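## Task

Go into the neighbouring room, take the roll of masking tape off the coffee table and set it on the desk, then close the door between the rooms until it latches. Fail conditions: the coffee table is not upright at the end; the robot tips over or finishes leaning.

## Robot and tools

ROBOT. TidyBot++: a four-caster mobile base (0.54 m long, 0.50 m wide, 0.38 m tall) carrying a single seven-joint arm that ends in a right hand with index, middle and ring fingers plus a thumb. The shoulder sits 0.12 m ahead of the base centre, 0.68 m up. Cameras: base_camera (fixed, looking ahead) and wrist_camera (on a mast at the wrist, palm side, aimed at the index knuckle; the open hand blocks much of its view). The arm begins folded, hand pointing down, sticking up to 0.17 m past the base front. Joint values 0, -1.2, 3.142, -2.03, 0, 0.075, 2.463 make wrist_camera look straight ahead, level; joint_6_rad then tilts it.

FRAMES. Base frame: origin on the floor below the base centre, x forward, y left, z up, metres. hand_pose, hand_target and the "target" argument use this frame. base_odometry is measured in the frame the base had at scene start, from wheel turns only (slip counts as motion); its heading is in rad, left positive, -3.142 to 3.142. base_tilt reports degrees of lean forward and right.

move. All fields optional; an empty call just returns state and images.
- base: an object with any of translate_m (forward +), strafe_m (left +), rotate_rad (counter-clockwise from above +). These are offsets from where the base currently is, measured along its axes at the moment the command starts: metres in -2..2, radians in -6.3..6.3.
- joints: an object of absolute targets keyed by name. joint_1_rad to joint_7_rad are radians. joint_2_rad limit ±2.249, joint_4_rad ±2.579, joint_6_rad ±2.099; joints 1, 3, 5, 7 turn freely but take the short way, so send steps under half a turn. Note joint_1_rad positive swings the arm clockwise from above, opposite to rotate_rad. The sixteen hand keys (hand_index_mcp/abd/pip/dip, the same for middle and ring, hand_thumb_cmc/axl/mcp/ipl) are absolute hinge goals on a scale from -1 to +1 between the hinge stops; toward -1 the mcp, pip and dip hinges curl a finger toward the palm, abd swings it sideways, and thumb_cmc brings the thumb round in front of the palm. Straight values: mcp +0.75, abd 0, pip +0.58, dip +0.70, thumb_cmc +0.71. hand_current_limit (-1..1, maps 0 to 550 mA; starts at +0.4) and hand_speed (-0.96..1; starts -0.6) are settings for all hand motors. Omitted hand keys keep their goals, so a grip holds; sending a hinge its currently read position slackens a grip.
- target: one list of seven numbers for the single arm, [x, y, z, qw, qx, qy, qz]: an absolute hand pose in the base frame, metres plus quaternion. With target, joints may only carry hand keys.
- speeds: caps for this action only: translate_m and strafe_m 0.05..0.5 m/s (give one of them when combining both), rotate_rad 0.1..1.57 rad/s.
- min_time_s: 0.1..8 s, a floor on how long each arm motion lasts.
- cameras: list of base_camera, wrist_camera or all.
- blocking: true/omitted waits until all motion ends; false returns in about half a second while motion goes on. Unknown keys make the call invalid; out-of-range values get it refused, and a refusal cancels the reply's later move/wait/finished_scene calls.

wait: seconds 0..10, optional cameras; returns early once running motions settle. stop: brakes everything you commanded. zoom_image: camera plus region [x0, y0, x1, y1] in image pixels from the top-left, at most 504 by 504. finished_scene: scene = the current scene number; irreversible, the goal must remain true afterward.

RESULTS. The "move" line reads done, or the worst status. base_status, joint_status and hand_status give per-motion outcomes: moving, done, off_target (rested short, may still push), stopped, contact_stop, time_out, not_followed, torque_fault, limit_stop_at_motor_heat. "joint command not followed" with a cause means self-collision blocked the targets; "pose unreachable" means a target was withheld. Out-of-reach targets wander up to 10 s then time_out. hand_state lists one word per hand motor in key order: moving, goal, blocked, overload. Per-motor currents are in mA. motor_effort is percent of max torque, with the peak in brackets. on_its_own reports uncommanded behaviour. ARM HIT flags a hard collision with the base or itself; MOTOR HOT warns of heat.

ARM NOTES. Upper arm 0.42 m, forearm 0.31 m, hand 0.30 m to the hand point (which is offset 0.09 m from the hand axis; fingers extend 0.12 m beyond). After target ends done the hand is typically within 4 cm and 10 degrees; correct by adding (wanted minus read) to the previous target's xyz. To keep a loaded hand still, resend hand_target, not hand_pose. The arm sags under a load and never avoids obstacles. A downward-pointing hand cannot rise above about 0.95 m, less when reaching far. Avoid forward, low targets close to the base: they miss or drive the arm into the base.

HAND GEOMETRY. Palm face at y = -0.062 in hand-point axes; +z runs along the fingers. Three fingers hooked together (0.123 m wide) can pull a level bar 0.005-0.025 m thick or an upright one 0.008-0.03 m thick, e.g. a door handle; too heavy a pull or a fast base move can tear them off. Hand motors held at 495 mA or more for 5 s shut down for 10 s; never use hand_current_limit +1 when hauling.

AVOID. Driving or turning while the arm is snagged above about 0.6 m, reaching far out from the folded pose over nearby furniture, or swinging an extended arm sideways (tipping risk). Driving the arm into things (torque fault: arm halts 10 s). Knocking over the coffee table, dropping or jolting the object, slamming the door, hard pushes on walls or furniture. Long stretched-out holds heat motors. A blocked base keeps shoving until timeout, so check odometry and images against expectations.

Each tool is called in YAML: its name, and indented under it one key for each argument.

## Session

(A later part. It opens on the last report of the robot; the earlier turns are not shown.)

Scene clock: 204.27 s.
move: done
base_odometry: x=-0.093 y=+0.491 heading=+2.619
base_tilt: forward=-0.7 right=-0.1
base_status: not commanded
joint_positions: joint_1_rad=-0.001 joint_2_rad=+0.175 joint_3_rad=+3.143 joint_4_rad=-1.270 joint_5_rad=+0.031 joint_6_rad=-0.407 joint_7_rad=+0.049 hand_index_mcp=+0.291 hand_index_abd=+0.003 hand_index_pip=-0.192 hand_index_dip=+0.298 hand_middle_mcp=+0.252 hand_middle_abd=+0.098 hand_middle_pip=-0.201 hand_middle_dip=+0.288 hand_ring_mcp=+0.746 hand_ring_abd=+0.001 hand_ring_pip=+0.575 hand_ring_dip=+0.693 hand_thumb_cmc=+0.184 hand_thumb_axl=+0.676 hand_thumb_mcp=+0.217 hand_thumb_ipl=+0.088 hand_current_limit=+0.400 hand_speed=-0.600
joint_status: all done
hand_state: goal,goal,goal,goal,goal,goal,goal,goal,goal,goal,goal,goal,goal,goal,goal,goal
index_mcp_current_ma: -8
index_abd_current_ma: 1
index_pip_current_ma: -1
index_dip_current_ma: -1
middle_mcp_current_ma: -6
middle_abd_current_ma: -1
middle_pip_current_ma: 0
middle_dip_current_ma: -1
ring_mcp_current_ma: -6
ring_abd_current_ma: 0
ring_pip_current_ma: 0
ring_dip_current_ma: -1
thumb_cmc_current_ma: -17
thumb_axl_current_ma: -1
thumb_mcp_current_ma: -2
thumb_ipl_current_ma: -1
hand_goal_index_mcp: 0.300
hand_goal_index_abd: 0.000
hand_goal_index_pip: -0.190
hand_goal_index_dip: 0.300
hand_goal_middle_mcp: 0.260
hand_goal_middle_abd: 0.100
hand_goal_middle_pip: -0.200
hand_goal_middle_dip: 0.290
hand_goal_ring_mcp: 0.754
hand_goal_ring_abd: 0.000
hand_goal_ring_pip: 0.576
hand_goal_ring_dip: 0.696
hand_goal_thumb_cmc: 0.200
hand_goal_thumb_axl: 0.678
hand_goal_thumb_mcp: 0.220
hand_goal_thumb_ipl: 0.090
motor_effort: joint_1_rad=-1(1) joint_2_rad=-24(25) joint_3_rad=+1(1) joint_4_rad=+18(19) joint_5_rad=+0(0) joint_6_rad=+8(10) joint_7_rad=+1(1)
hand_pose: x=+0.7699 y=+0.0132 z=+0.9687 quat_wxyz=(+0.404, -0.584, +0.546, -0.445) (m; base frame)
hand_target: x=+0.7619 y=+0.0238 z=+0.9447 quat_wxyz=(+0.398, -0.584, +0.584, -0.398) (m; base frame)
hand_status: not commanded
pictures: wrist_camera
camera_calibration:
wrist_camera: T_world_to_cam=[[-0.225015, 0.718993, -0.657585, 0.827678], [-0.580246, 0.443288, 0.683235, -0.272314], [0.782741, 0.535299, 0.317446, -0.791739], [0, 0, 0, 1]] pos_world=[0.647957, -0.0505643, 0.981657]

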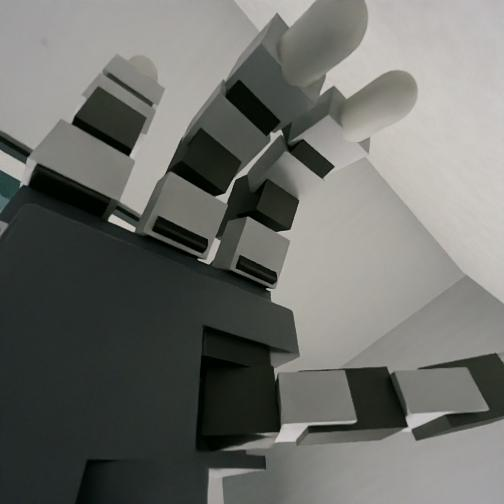

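move:
  joints: {"joint_4_rad": -1.1}
  cameras: []

move:
  base: {"translate_m": -0.5}
  joints: {"hand_speed": 0.0, "hand_index_mcp": 0.754, "hand_index_pip": 0.576, "hand_index_dip": 0.696, "hand_middle_mcp": 0.754, "hand_middle_abd": 0.0, "hand_middle_pip": 0.576, "hand_middle_dip": 0.696, "hand_thumb_cmc": 0.714, "hand_thumb_mcp": 0.226, "hand_thumb_ipl": 0.168}
  blocking: false
  cameras: []

wait:
  seconds: 1.0

move:
  joints: {"joint_1_rad": 0, "joint_2_rad": -1.2, "joint_3_rad": 3.142, "joint_4_rad": -2.03, "joint_5_rad": 0, "joint_6_rad": -0.1, "joint_7_rad": 2.463}
  cameras: ["wrist_camera", "base_camera"]

Scene clock: 208.83 s.
move: done
base_odometry: x=-0.093 y=+0.491 heading=+2.619
base_tilt: forward=-0.6 right=-0.1
base_status: not commanded
joint_positions: joint_1_rad=-0.001 joint_2_rad=+0.179 joint_3_rad=+3.143 joint_4_rad=-1.115 joint_5_rad=+0.031 joint_6_rad=-0.412 joint_7_rad=+0.049 hand_index_mcp=+0.291 hand_index_abd=+0.003 hand_index_pip=-0.192 hand_index_dip=+0.298 hand_middle_mcp=+0.252 hand_middle_abd=+0.098 hand_middle_pip=-0.201 hand_middle_dip=+0.288 hand_ring_mcp=+0.746 hand_ring_abd=+0.001 hand_ring_pip=+0.575 hand_ring_dip=+0.693 hand_thumb_cmc=+0.184 hand_thumb_axl=+0.676 hand_thumb_mcp=+0.217 hand_thumb_ipl=+0.088 hand_current_limit=+0.400 hand_speed=-0.600
joint_status: all done
hand_state: goal,goal,goal,goal,goal,goal,goal,goal,goal,goal,goal,goal,goal,goal,goal,goal
index_mcp_current_ma: -8
index_abd_current_ma: 1
index_pip_current_ma: -1
index_dip_current_ma: -1
middle_mcp_current_ma: -6
middle_abd_current_ma: -1
middle_pip_current_ma: 0
middle_dip_current_ma: -1
ring_mcp_current_ma: -6
ring_abd_current_ma: 0
ring_pip_current_ma: 0
ring_dip_current_ma: -1
thumb_cmc_current_ma: -17
thumb_axl_current_ma: -1
thumb_mcp_current_ma: -2
thumb_ipl_current_ma: -1
hand_goal_index_mcp: 0.300
hand_goal_index_abd: 0.000
hand_goal_index_pip: -0.190
hand_goal_index_dip: 0.300
hand_goal_middle_mcp: 0.260
hand_goal_middle_abd: 0.100
hand_goal_middle_pip: -0.200
hand_goal_middle_dip: 0.290
hand_goal_ring_mcp: 0.754
hand_goal_ring_abd: 0.000
hand_goal_ring_pip: 0.576
hand_goal_ring_dip: 0.696
hand_goal_thumb_cmc: 0.200
hand_goal_thumb_axl: 0.678
hand_goal_thumb_mcp: 0.220
hand_goal_thumb_ipl: 0.090
motor_effort: joint_1_rad=+0(1) joint_2_rad=-24(26) joint_3_rad=+0(1) joint_4_rad=+18(20) joint_5_rad=+0(1) joint_6_rad=+9(9) joint_7_rad=+1(1)
hand_pose: x=+0.7835 y=+0.0132 z=+1.0556 quat_wxyz=(+0.443, -0.550, +0.515, -0.486) (m; base frame)
hand_target: x=+0.7780 y=+0.0238 z=+1.0303 quat_wxyz=(+0.441, -0.553, +0.553, -0.441) (m; base frame)
hand_status: not commanded
pictures: none
No camera images: "cameras" was empty.

Scene clock: 209.33 s.
move: moving
base_odometry: x=-0.033 y=+0.457 heading=+2.618
base_tilt: forward=-0.6 right=-0.1
base_status: translate_m moving
joint_positions: joint_1_rad=+0.000 joint_2_rad=+0.186 joint_3_rad=+3.143 joint_4_rad=-1.115 joint_5_rad=+0.031 joint_6_rad=-0.413 joint_7_rad=+0.049 hand_index_mcp=+0.733 hand_index_abd=+0.003 hand_index_pip=+0.568 hand_index_dip=+0.693 hand_middle_mcp=+0.733 hand_middle_abd=+0.003 hand_middle_pip=+0.569 hand_middle_dip=+0.693 hand_ring_mcp=+0.746 hand_ring_abd=+0.001 hand_ring_pip=+0.575 hand_ring_dip=+0.693 hand_thumb_cmc=+0.693 hand_thumb_axl=+0.676 hand_thumb_mcp=+0.223 hand_thumb_ipl=+0.166 hand_current_limit=+0.400 hand_speed=+0.000
joint_status: hand_index_mcp moving; hand_index_pip moving; hand_index_dip moving; hand_middle_mcp moving; hand_middle_abd moving; hand_middle_pip moving; hand_middle_dip moving; hand_thumb_cmc moving; hand_thumb_mcp moving; hand_thumb_ipl moving; hand_speed moving
hand_state: blocked,goal,goal,goal,blocked,goal,goal,goal,goal,goal,goal,goal,blocked,goal,goal,goal
index_mcp_current_ma: -26
index_abd_current_ma: 1
index_pip_current_ma: -5
index_dip_current_ma: -1
middle_mcp_current_ma: -27
middle_abd_current_ma: 1
middle_pip_current_ma: -4
middle_dip_current_ma: -1
ring_mcp_current_ma: -6
ring_abd_current_ma: 0
ring_pip_current_ma: 0
ring_dip_current_ma: -1
thumb_cmc_current_ma: -24
thumb_axl_current_ma: -1
thumb_mcp_current_ma: -1
thumb_ipl_current_ma: -1
hand_goal_index_mcp: 0.754
hand_goal_index_abd: 0.000
hand_goal_index_pip: 0.576
hand_goal_index_dip: 0.696
hand_goal_middle_mcp: 0.754
hand_goal_middle_abd: 0.000
hand_goal_middle_pip: 0.576
hand_goal_middle_dip: 0.696
hand_goal_ring_mcp: 0.754
hand_goal_ring_abd: 0.000
hand_goal_ring_pip: 0.576
hand_goal_ring_dip: 0.696
hand_goal_thumb_cmc: 0.714
hand_goal_thumb_axl: 0.678
hand_goal_thumb_mcp: 0.226
hand_goal_thumb_ipl: 0.168
motor_effort: joint_1_rad=-4(4) joint_2_rad=-22(27) joint_3_rad=-2(2) joint_4_rad=+16(19) joint_5_rad=+0(0) joint_6_rad=+9(10) joint_7_rad=+0(1)
hand_pose: x=+0.7862 y=+0.0128 z=+1.0505 quat_wxyz=(+0.441, -0.552, +0.517, -0.484) (m; base frame)
hand_target: x=+0.7780 y=+0.0238 z=+1.0303 quat_wxyz=(+0.441, -0.553, +0.553, -0.441) (m; base frame)
hand_status: not commanded
pictures: none
No camera images: "cameras" was empty.

Scene clock: 210.33 s.
earlier move: moving
base_odometry: x=+0.280 y=+0.277 heading=+2.620
base_tilt: forward=-0.7 right=+0.0
base_status: translate_m moving
joint_positions: joint_1_rad=+0.000 joint_2_rad=+0.181 joint_3_rad=+3.143 joint_4_rad=-1.114 joint_5_rad=+0.031 joint_6_rad=-0.413 joint_7_rad=+0.049 hand_index_mcp=+0.733 hand_index_abd=+0.003 hand_index_pip=+0.569 hand_index_dip=+0.693 hand_middle_mcp=+0.733 hand_middle_abd=+0.003 hand_middle_pip=+0.570 hand_middle_dip=+0.693 hand_ring_mcp=+0.746 hand_ring_abd=+0.001 hand_ring_pip=+0.575 hand_ring_dip=+0.693 hand_thumb_cmc=+0.693 hand_thumb_axl=+0.676 hand_thumb_mcp=+0.224 hand_thumb_ipl=+0.166 hand_current_limit=+0.400 hand_speed=+0.000
joint_status: hand_index_mcp off_target (ended at +0.733, target +0.754); hand_middle_mcp off_target (ended at +0.733, target +0.754); hand_thumb_cmc off_target (ended at +0.693, target +0.714); the others done
hand_state: blocked,goal,goal,goal,blocked,goal,goal,goal,goal,goal,goal,goal,blocked,goal,goal,goal
index_mcp_current_ma: -26
index_abd_current_ma: 1
index_pip_current_ma: -5
index_dip_current_ma: -1
middle_mcp_current_ma: -27
middle_abd_current_ma: 1
middle_pip_current_ma: -4
middle_dip_current_ma: -1
ring_mcp_current_ma: -6
ring_abd_current_ma: 0
ring_pip_current_ma: 0
ring_dip_current_ma: -1
thumb_cmc_current_ma: -24
thumb_axl_current_ma: -1
thumb_mcp_current_ma: -1
thumb_ipl_current_ma: -1
hand_goal_index_mcp: 0.754
hand_goal_index_abd: 0.000
hand_goal_index_pip: 0.576
hand_goal_index_dip: 0.696
hand_goal_middle_mcp: 0.754
hand_goal_middle_abd: 0.000
hand_goal_middle_pip: 0.576
hand_goal_middle_dip: 0.696
hand_goal_ring_mcp: 0.754
hand_goal_ring_abd: 0.000
hand_goal_ring_pip: 0.576
hand_goal_ring_dip: 0.696
hand_goal_thumb_cmc: 0.714
hand_goal_thumb_axl: 0.678
hand_goal_thumb_mcp: 0.226
hand_goal_thumb_ipl: 0.168
motor_effort: joint_1_rad=-1(4) joint_2_rad=-22(28) joint_3_rad=+0(2) joint_4_rad=+18(19) joint_5_rad=+0(1) joint_6_rad=+9(10) joint_7_rad=+0(1)
hand_pose: x=+0.7843 y=+0.0129 z=+1.0541 quat_wxyz=(+0.442, -0.550, +0.515, -0.486) (m; base frame)
hand_target: x=+0.7780 y=+0.0238 z=+1.0303 quat_wxyz=(+0.441, -0.553, +0.553, -0.441) (m; base frame)
hand_status: not commanded
wait: 1.00 s; no rest
pictures: none

Scene clock: 213.73 s.
move: done
base_odometry: x=+0.341 y=+0.242 heading=+2.620
base_tilt: forward=-0.7 right=+0.0
base_status: done
joint_positions: joint_1_rad=+0.000 joint_2_rad=-1.186 joint_3_rad=+3.143 joint_4_rad=-2.013 joint_5_rad=+0.031 joint_6_rad=-0.189 joint_7_rad=+2.409 hand_index_mcp=+0.759 hand_index_abd=+0.003 hand_index_pip=+0.575 hand_index_dip=+0.693 hand_middle_mcp=+0.759 hand_middle_abd=+0.003 hand_middle_pip=+0.575 hand_middle_dip=+0.693 hand_ring_mcp=+0.758 hand_ring_abd=+0.001 hand_ring_pip=+0.575 hand_ring_dip=+0.693 hand_thumb_cmc=+0.717 hand_thumb_axl=+0.676 hand_thumb_mcp=+0.226 hand_thumb_ipl=+0.167 hand_current_limit=+0.400 hand_speed=+0.000
joint_status: all done
hand_state: goal,goal,goal,goal,goal,goal,goal,goal,goal,goal,goal,goal,goal,goal,goal,goal
index_mcp_current_ma: 3
index_abd_current_ma: 1
index_pip_current_ma: 0
index_dip_current_ma: -1
middle_mcp_current_ma: 3
middle_abd_current_ma: 1
middle_pip_current_ma: 0
middle_dip_current_ma: -1
ring_mcp_current_ma: 2
ring_abd_current_ma: 0
ring_pip_current_ma: 0
ring_dip_current_ma: -1
thumb_cmc_current_ma: 2
thumb_axl_current_ma: -1
thumb_mcp_current_ma: 0
thumb_ipl_current_ma: -1
hand_goal_index_mcp: 0.754
hand_goal_index_abd: 0.000
hand_goal_index_pip: 0.576
hand_goal_index_dip: 0.696
hand_goal_middle_mcp: 0.754
hand_goal_middle_abd: 0.000
hand_goal_middle_pip: 0.576
hand_goal_middle_dip: 0.696
hand_goal_ring_mcp: 0.754
hand_goal_ring_abd: 0.000
hand_goal_ring_pip: 0.576
hand_goal_ring_dip: 0.696
hand_goal_thumb_cmc: 0.714
hand_goal_thumb_axl: 0.678
hand_goal_thumb_mcp: 0.226
hand_goal_thumb_ipl: 0.168
on_its_own: hand_index_mcp moved +0.025 to your old target +0.754; hand_middle_mcp moved +0.026 to your old target +0.754; hand_thumb_cmc moved +0.024 to your old target +0.714
motor_effort: joint_1_rad=-1(2) joint_2_rad=+14(25) joint_3_rad=+0(2) joint_4_rad=+14(19) joint_5_rad=+0(1) joint_6_rad=+8(10) joint_7_rad=+0(2)
hand_pose: x=+0.1895 y=-0.0736 z=+1.2539 quat_wxyz=(-0.369, -0.442, -0.201, -0.792) (m; base frame)
hand_target: x=+0.1694 y=-0.0699 z=+1.2682 quat_wxyz=(-0.386, -0.405, -0.193, -0.806) (m; base frame)
hand_status: not commanded
pictures: base_camera, wrist_camera
camera_calibration:
wrist_camera: T_world_to_cam=[[-0.0353748, -0.998654, -0.0379358, 0.00759746], [-0.292921, 0.0466534, -0.954998, 1.20515], [0.955482, -0.0226707, -0.294177, 0.311666], [0, 0, 0, 1]] pos_world=[0.0554912, -0.0415714, 1.24289]

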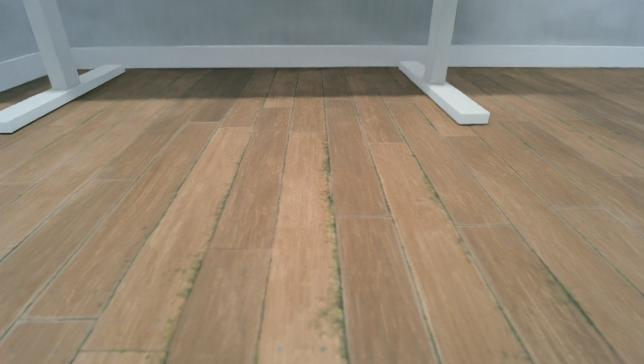

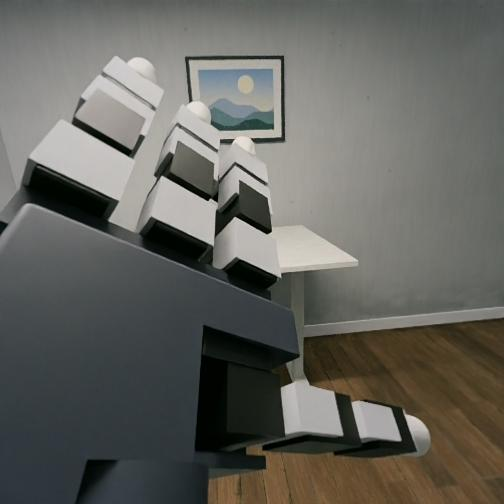

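move:
  joints: {"joint_1_rad": -0.4}
  cameras: ["wrist_camera"]

zoom_image:
  camera: "wrist_camera"
  region: [270, 140, 504, 340]

Scene clock: 216.37 s.
move: done
base_odometry: x=+0.341 y=+0.242 heading=+2.620
base_tilt: forward=-0.7 right=+0.0
base_status: not commanded
joint_positions: joint_1_rad=-0.388 joint_2_rad=-1.186 joint_3_rad=+3.143 joint_4_rad=-2.013 joint_5_rad=+0.031 joint_6_rad=-0.189 joint_7_rad=+2.411 hand_index_mcp=+0.759 hand_index_abd=+0.003 hand_index_pip=+0.575 hand_index_dip=+0.693 hand_middle_mcp=+0.759 hand_middle_abd=+0.003 hand_middle_pip=+0.575 hand_middle_dip=+0.693 hand_ring_mcp=+0.758 hand_ring_abd=+0.001 hand_ring_pip=+0.575 hand_ring_dip=+0.693 hand_thumb_cmc=+0.717 hand_thumb_axl=+0.676 hand_thumb_mcp=+0.226 hand_thumb_ipl=+0.167 hand_current_limit=+0.400 hand_speed=+0.000
joint_status: all done
hand_state: goal,goal,goal,goal,goal,goal,goal,goal,goal,goal,goal,goal,goal,goal,goal,goal
index_mcp_current_ma: 3
index_abd_current_ma: 1
index_pip_current_ma: 0
index_dip_current_ma: -1
middle_mcp_current_ma: 3
middle_abd_current_ma: 1
middle_pip_current_ma: 0
middle_dip_current_ma: -1
ring_mcp_current_ma: 2
ring_abd_current_ma: 0
ring_pip_current_ma: 0
ring_dip_current_ma: -1
thumb_cmc_current_ma: 2
thumb_axl_current_ma: -1
thumb_mcp_current_ma: 0
thumb_ipl_current_ma: -1
hand_goal_index_mcp: 0.754
hand_goal_index_abd: 0.000
hand_goal_index_pip: 0.576
hand_goal_index_dip: 0.696
hand_goal_middle_mcp: 0.754
hand_goal_middle_abd: 0.000
hand_goal_middle_pip: 0.576
hand_goal_middle_dip: 0.696
hand_goal_ring_mcp: 0.754
hand_goal_ring_abd: 0.000
hand_goal_ring_pip: 0.576
hand_goal_ring_dip: 0.696
hand_goal_thumb_cmc: 0.714
hand_goal_thumb_axl: 0.678
hand_goal_thumb_mcp: 0.226
hand_goal_thumb_ipl: 0.168
motor_effort: joint_1_rad=-1(2) joint_2_rad=+15(15) joint_3_rad=+1(1) joint_4_rad=+14(14) joint_5_rad=+0(0) joint_6_rad=+8(8) joint_7_rad=+1(1)
hand_pose: x=+0.2120 y=-0.0415 z=+1.2541 quat_wxyz=(-0.210, -0.395, -0.283, -0.848) (m; base frame)
hand_target: x=+0.1927 y=-0.0447 z=+1.2682 quat_wxyz=(-0.218, -0.358, -0.270, -0.867) (m; base frame)
hand_status: not commanded
pictures: wrist_camera
camera_calibration:
wrist_camera: T_world_to_cam=[[0.343955, -0.938285, -0.0362779, -0.0394234], [-0.288054, -0.0686646, -0.955149, 1.2047], [0.893711, 0.338979, -0.293894, 0.318646], [0, 0, 0, 1]] pos_world=[0.0758025, -0.062284, 1.24289]

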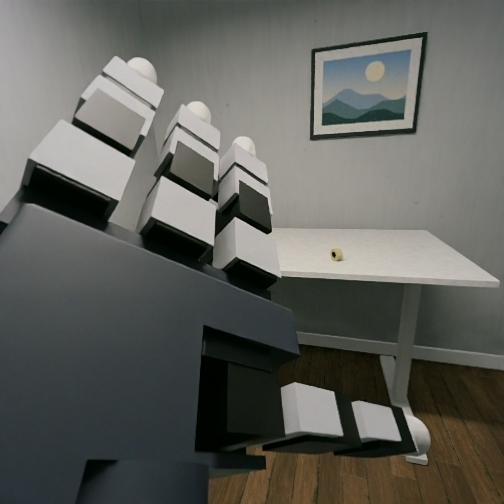

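Scaled by 2.154 from the camera's 504x504 image, which has a finer 720x720 frame.

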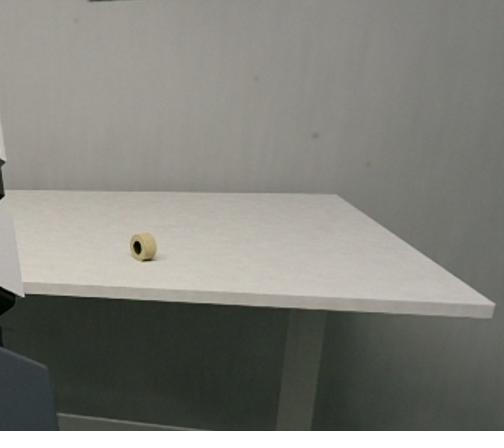

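zoom_image:
  camera: "wrist_camera"
  region: [312, 236, 362, 276]

Scaled by 10.080 from the camera's 504x504 image, which has a finer 720x720 frame.

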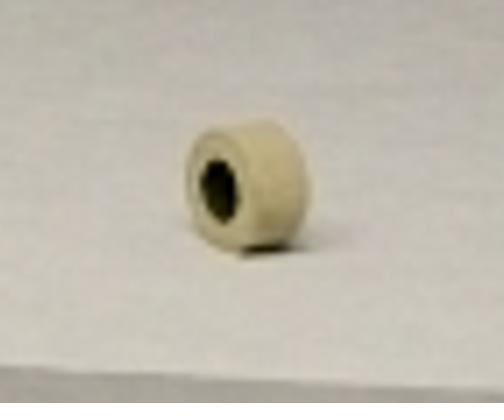

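move:
  joints: {"joint_1_rad": 0, "joint_2_rad": 0.187, "joint_3_rad": 3.142, "joint_4_rad": -1.352, "joint_5_rad": 0, "joint_6_rad": -0.40, "joint_7_rad": 0, "hand_index_mcp": 0.30, "hand_index_pip": -0.19, "hand_index_dip": 0.30}
  base: {"translate_m": 0.30, "strafe_m": 0.027}
  speeds: {"translate_m": 0.2}
  cameras: ["wrist_camera"]

Scene clock: 224.87 s.
move: done
base_odometry: x=+0.067 y=+0.368 heading=+2.620
base_tilt: forward=-0.6 right=-0.1
base_status: done
joint_positions: joint_1_rad=-0.012 joint_2_rad=+0.176 joint_3_rad=+3.143 joint_4_rad=-1.375 joint_5_rad=+0.031 joint_6_rad=-0.307 joint_7_rad=+0.054 hand_index_mcp=+0.297 hand_index_abd=+0.003 hand_index_pip=-0.189 hand_index_dip=+0.302 hand_middle_mcp=+0.745 hand_middle_abd=+0.003 hand_middle_pip=+0.575 hand_middle_dip=+0.694 hand_ring_mcp=+0.747 hand_ring_abd=+0.001 hand_ring_pip=+0.575 hand_ring_dip=+0.693 hand_thumb_cmc=+0.707 hand_thumb_axl=+0.676 hand_thumb_mcp=+0.227 hand_thumb_ipl=+0.167 hand_current_limit=+0.400 hand_speed=+0.000
joint_status: all done
hand_state: goal,goal,goal,goal,goal,goal,goal,goal,goal,goal,goal,goal,goal,goal,goal,goal
index_mcp_current_ma: -1
index_abd_current_ma: 1
index_pip_current_ma: 0
index_dip_current_ma: 1
middle_mcp_current_ma: -7
middle_abd_current_ma: 1
middle_pip_current_ma: 0
middle_dip_current_ma: -1
ring_mcp_current_ma: -5
ring_abd_current_ma: 0
ring_pip_current_ma: 0
ring_dip_current_ma: -1
thumb_cmc_current_ma: -5
thumb_axl_current_ma: -1
thumb_mcp_current_ma: 0
thumb_ipl_current_ma: -1
hand_goal_index_mcp: 0.300
hand_goal_index_abd: 0.000
hand_goal_index_pip: -0.190
hand_goal_index_dip: 0.300
hand_goal_middle_mcp: 0.754
hand_goal_middle_abd: 0.000
hand_goal_middle_pip: 0.576
hand_goal_middle_dip: 0.696
hand_goal_ring_mcp: 0.754
hand_goal_ring_abd: 0.000
hand_goal_ring_pip: 0.576
hand_goal_ring_dip: 0.696
hand_goal_thumb_cmc: 0.714
hand_goal_thumb_axl: 0.678
hand_goal_thumb_mcp: 0.226
hand_goal_thumb_ipl: 0.168
motor_effort: joint_1_rad=-1(3) joint_2_rad=-24(26) joint_3_rad=+1(2) joint_4_rad=+18(19) joint_5_rad=+0(1) joint_6_rad=+9(10) joint_7_rad=+1(2)
hand_pose: x=+0.7714 y=+0.0211 z=+0.9340 quat_wxyz=(+0.405, -0.591, +0.541, -0.441) (m; base frame)
hand_target: x=+0.7621 y=+0.0238 z=+0.9174 quat_wxyz=(+0.400, -0.583, +0.583, -0.400) (m; base frame)
hand_status: not commanded
pictures: wrist_camera
camera_calibration:
wrist_camera: T_world_to_cam=[[-0.240146, 0.712185, -0.659638, 0.81319], [-0.583351, 0.437265, 0.684471, -0.249821], [0.775907, 0.549173, 0.310447, -0.774605], [0, 0, 0, 1]] pos_world=[0.650572, -0.0445117, 0.947879]

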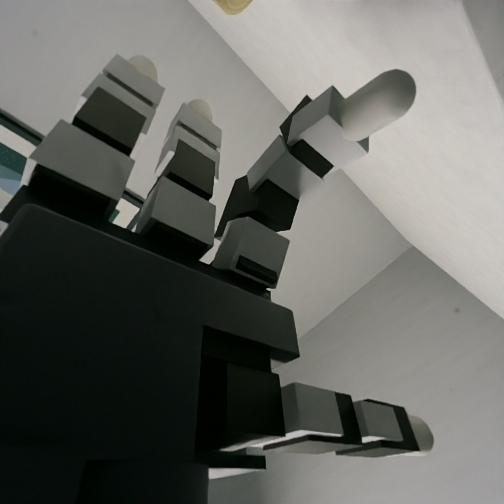

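move:
  base: {"translate_m": 0.09, "strafe_m": 0.0}
  speeds: {"translate_m": 0.2}
  cameras: ["wrist_camera"]

zoom_image:
  camera: "wrist_camera"
  region: [200, 0, 440, 160]

Scene clock: 227.23 s.
move: done
base_odometry: x=-0.011 y=+0.412 heading=+2.620
base_tilt: forward=-0.7 right=+0.0
base_status: done
joint_positions: joint_1_rad=-0.012 joint_2_rad=+0.181 joint_3_rad=+3.143 joint_4_rad=-1.373 joint_5_rad=+0.031 joint_6_rad=-0.309 joint_7_rad=+0.052 hand_index_mcp=+0.296 hand_index_abd=+0.003 hand_index_pip=-0.189 hand_index_dip=+0.302 hand_middle_mcp=+0.745 hand_middle_abd=+0.003 hand_middle_pip=+0.575 hand_middle_dip=+0.694 hand_ring_mcp=+0.747 hand_ring_abd=+0.001 hand_ring_pip=+0.575 hand_ring_dip=+0.693 hand_thumb_cmc=+0.707 hand_thumb_axl=+0.676 hand_thumb_mcp=+0.227 hand_thumb_ipl=+0.167 hand_current_limit=+0.400 hand_speed=+0.000
joint_status: not commanded
hand_state: goal,goal,goal,goal,goal,goal,goal,goal,goal,goal,goal,goal,goal,goal,goal,goal
index_mcp_current_ma: -2
index_abd_current_ma: 1
index_pip_current_ma: 0
index_dip_current_ma: 1
middle_mcp_current_ma: -8
middle_abd_current_ma: 1
middle_pip_current_ma: 0
middle_dip_current_ma: -1
ring_mcp_current_ma: -6
ring_abd_current_ma: 0
ring_pip_current_ma: 0
ring_dip_current_ma: -1
thumb_cmc_current_ma: -5
thumb_axl_current_ma: -1
thumb_mcp_current_ma: 0
thumb_ipl_current_ma: -1
hand_goal_index_mcp: 0.300
hand_goal_index_abd: 0.000
hand_goal_index_pip: -0.190
hand_goal_index_dip: 0.300
hand_goal_middle_mcp: 0.754
hand_goal_middle_abd: 0.000
hand_goal_middle_pip: 0.576
hand_goal_middle_dip: 0.696
hand_goal_ring_mcp: 0.754
hand_goal_ring_abd: 0.000
hand_goal_ring_pip: 0.576
hand_goal_ring_dip: 0.696
hand_goal_thumb_cmc: 0.714
hand_goal_thumb_axl: 0.678
hand_goal_thumb_mcp: 0.226
hand_goal_thumb_ipl: 0.168
motor_effort: joint_1_rad=-1(1) joint_2_rad=-25(27) joint_3_rad=+0(1) joint_4_rad=+18(19) joint_5_rad=+0(0) joint_6_rad=+9(9) joint_7_rad=+1(1)
hand_pose: x=+0.7727 y=+0.0212 z=+0.9311 quat_wxyz=(+0.404, -0.591, +0.543, -0.439) (m; base frame)
hand_target: x=+0.7621 y=+0.0238 z=+0.9174 quat_wxyz=(+0.400, -0.583, +0.583, -0.400) (m; base frame)
hand_status: not commanded
pictures: wrist_camera
camera_calibration:
wrist_camera: T_world_to_cam=[[-0.243262, 0.713541, -0.657026, 0.811483], [-0.579261, 0.436445, 0.688456, -0.253898], [0.777998, 0.548065, 0.307156, -0.773288], [0, 0, 0, 1]] pos_world=[0.651946, -0.0444024, 0.945483]

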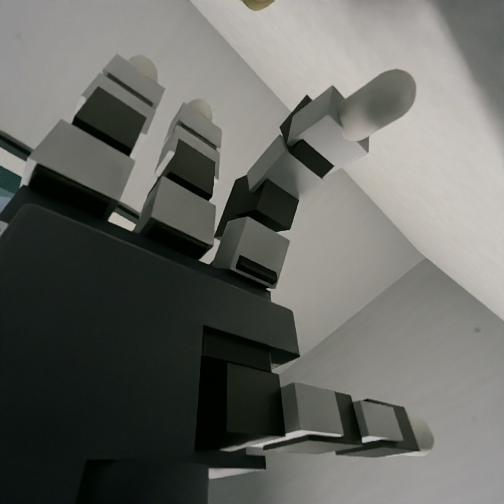

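Scaled by 2.100 from the camera's 504x504 image, which has a finer 720x720 frame.

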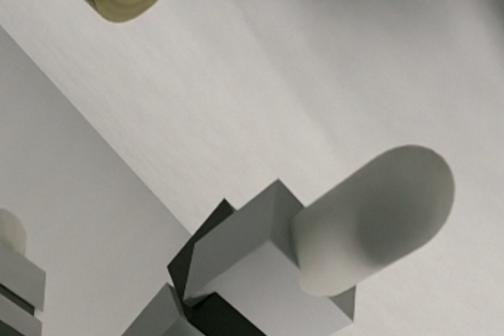

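move:
  base: {"translate_m": 0.043, "strafe_m": -0.042}
  speeds: {"translate_m": 0.1}
  cameras: ["wrist_camera"]

zoom_image:
  camera: "wrist_camera"
  region: [280, 0, 504, 160]

Scene clock: 229.33 s.
move: done
base_odometry: x=-0.028 y=+0.470 heading=+2.620
base_tilt: forward=-0.6 right=-0.1
base_status: done
joint_positions: joint_1_rad=-0.006 joint_2_rad=+0.181 joint_3_rad=+3.143 joint_4_rad=-1.373 joint_5_rad=+0.031 joint_6_rad=-0.309 joint_7_rad=+0.052 hand_index_mcp=+0.296 hand_index_abd=+0.003 hand_index_pip=-0.189 hand_index_dip=+0.302 hand_middle_mcp=+0.745 hand_middle_abd=+0.003 hand_middle_pip=+0.575 hand_middle_dip=+0.694 hand_ring_mcp=+0.747 hand_ring_abd=+0.001 hand_ring_pip=+0.575 hand_ring_dip=+0.693 hand_thumb_cmc=+0.707 hand_thumb_axl=+0.676 hand_thumb_mcp=+0.227 hand_thumb_ipl=+0.167 hand_current_limit=+0.400 hand_speed=+0.000
joint_status: not commanded
hand_state: goal,goal,goal,goal,goal,goal,goal,goal,goal,goal,goal,goal,goal,goal,goal,goal
index_mcp_current_ma: -2
index_abd_current_ma: 1
index_pip_current_ma: 0
index_dip_current_ma: 1
middle_mcp_current_ma: -8
middle_abd_current_ma: 1
middle_pip_current_ma: 0
middle_dip_current_ma: -1
ring_mcp_current_ma: -6
ring_abd_current_ma: 0
ring_pip_current_ma: 0
ring_dip_current_ma: -1
thumb_cmc_current_ma: -5
thumb_axl_current_ma: -1
thumb_mcp_current_ma: 0
thumb_ipl_current_ma: -1
hand_goal_index_mcp: 0.300
hand_goal_index_abd: 0.000
hand_goal_index_pip: -0.190
hand_goal_index_dip: 0.300
hand_goal_middle_mcp: 0.754
hand_goal_middle_abd: 0.000
hand_goal_middle_pip: 0.576
hand_goal_middle_dip: 0.696
hand_goal_ring_mcp: 0.754
hand_goal_ring_abd: 0.000
hand_goal_ring_pip: 0.576
hand_goal_ring_dip: 0.696
hand_goal_thumb_cmc: 0.714
hand_goal_thumb_axl: 0.678
hand_goal_thumb_mcp: 0.226
hand_goal_thumb_ipl: 0.168
motor_effort: joint_1_rad=-1(2) joint_2_rad=-25(27) joint_3_rad=+0(2) joint_4_rad=+18(18) joint_5_rad=+0(1) joint_6_rad=+8(9) joint_7_rad=+0(1)
hand_pose: x=+0.7729 y=+0.0171 z=+0.9309 quat_wxyz=(+0.402, -0.590, +0.545, -0.440) (m; base frame)
hand_target: x=+0.7621 y=+0.0238 z=+0.9174 quat_wxyz=(+0.400, -0.583, +0.583, -0.400) (m; base frame)
hand_status: not commanded
pictures: wrist_camera
camera_calibration:
wrist_camera: T_world_to_cam=[[-0.239112, 0.715105, -0.656848, 0.810914], [-0.57623, 0.43997, 0.688757, -0.254612], [0.781527, 0.543186, 0.306863, -0.77354], [0, 0, 0, 1]] pos_world=[0.651728, -0.0476917, 0.945384]

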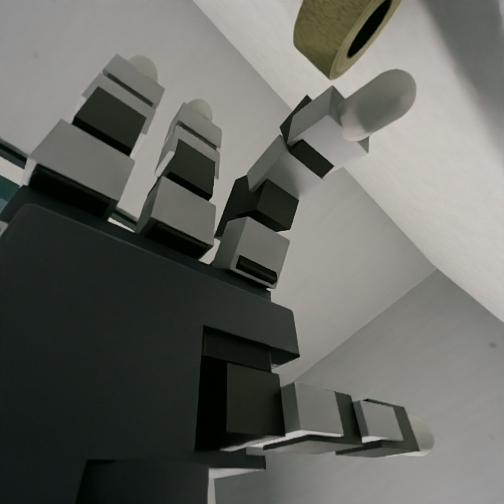

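Scaled by 2.250 from the camera's 504x504 image, which has a finer 720x720 frame.

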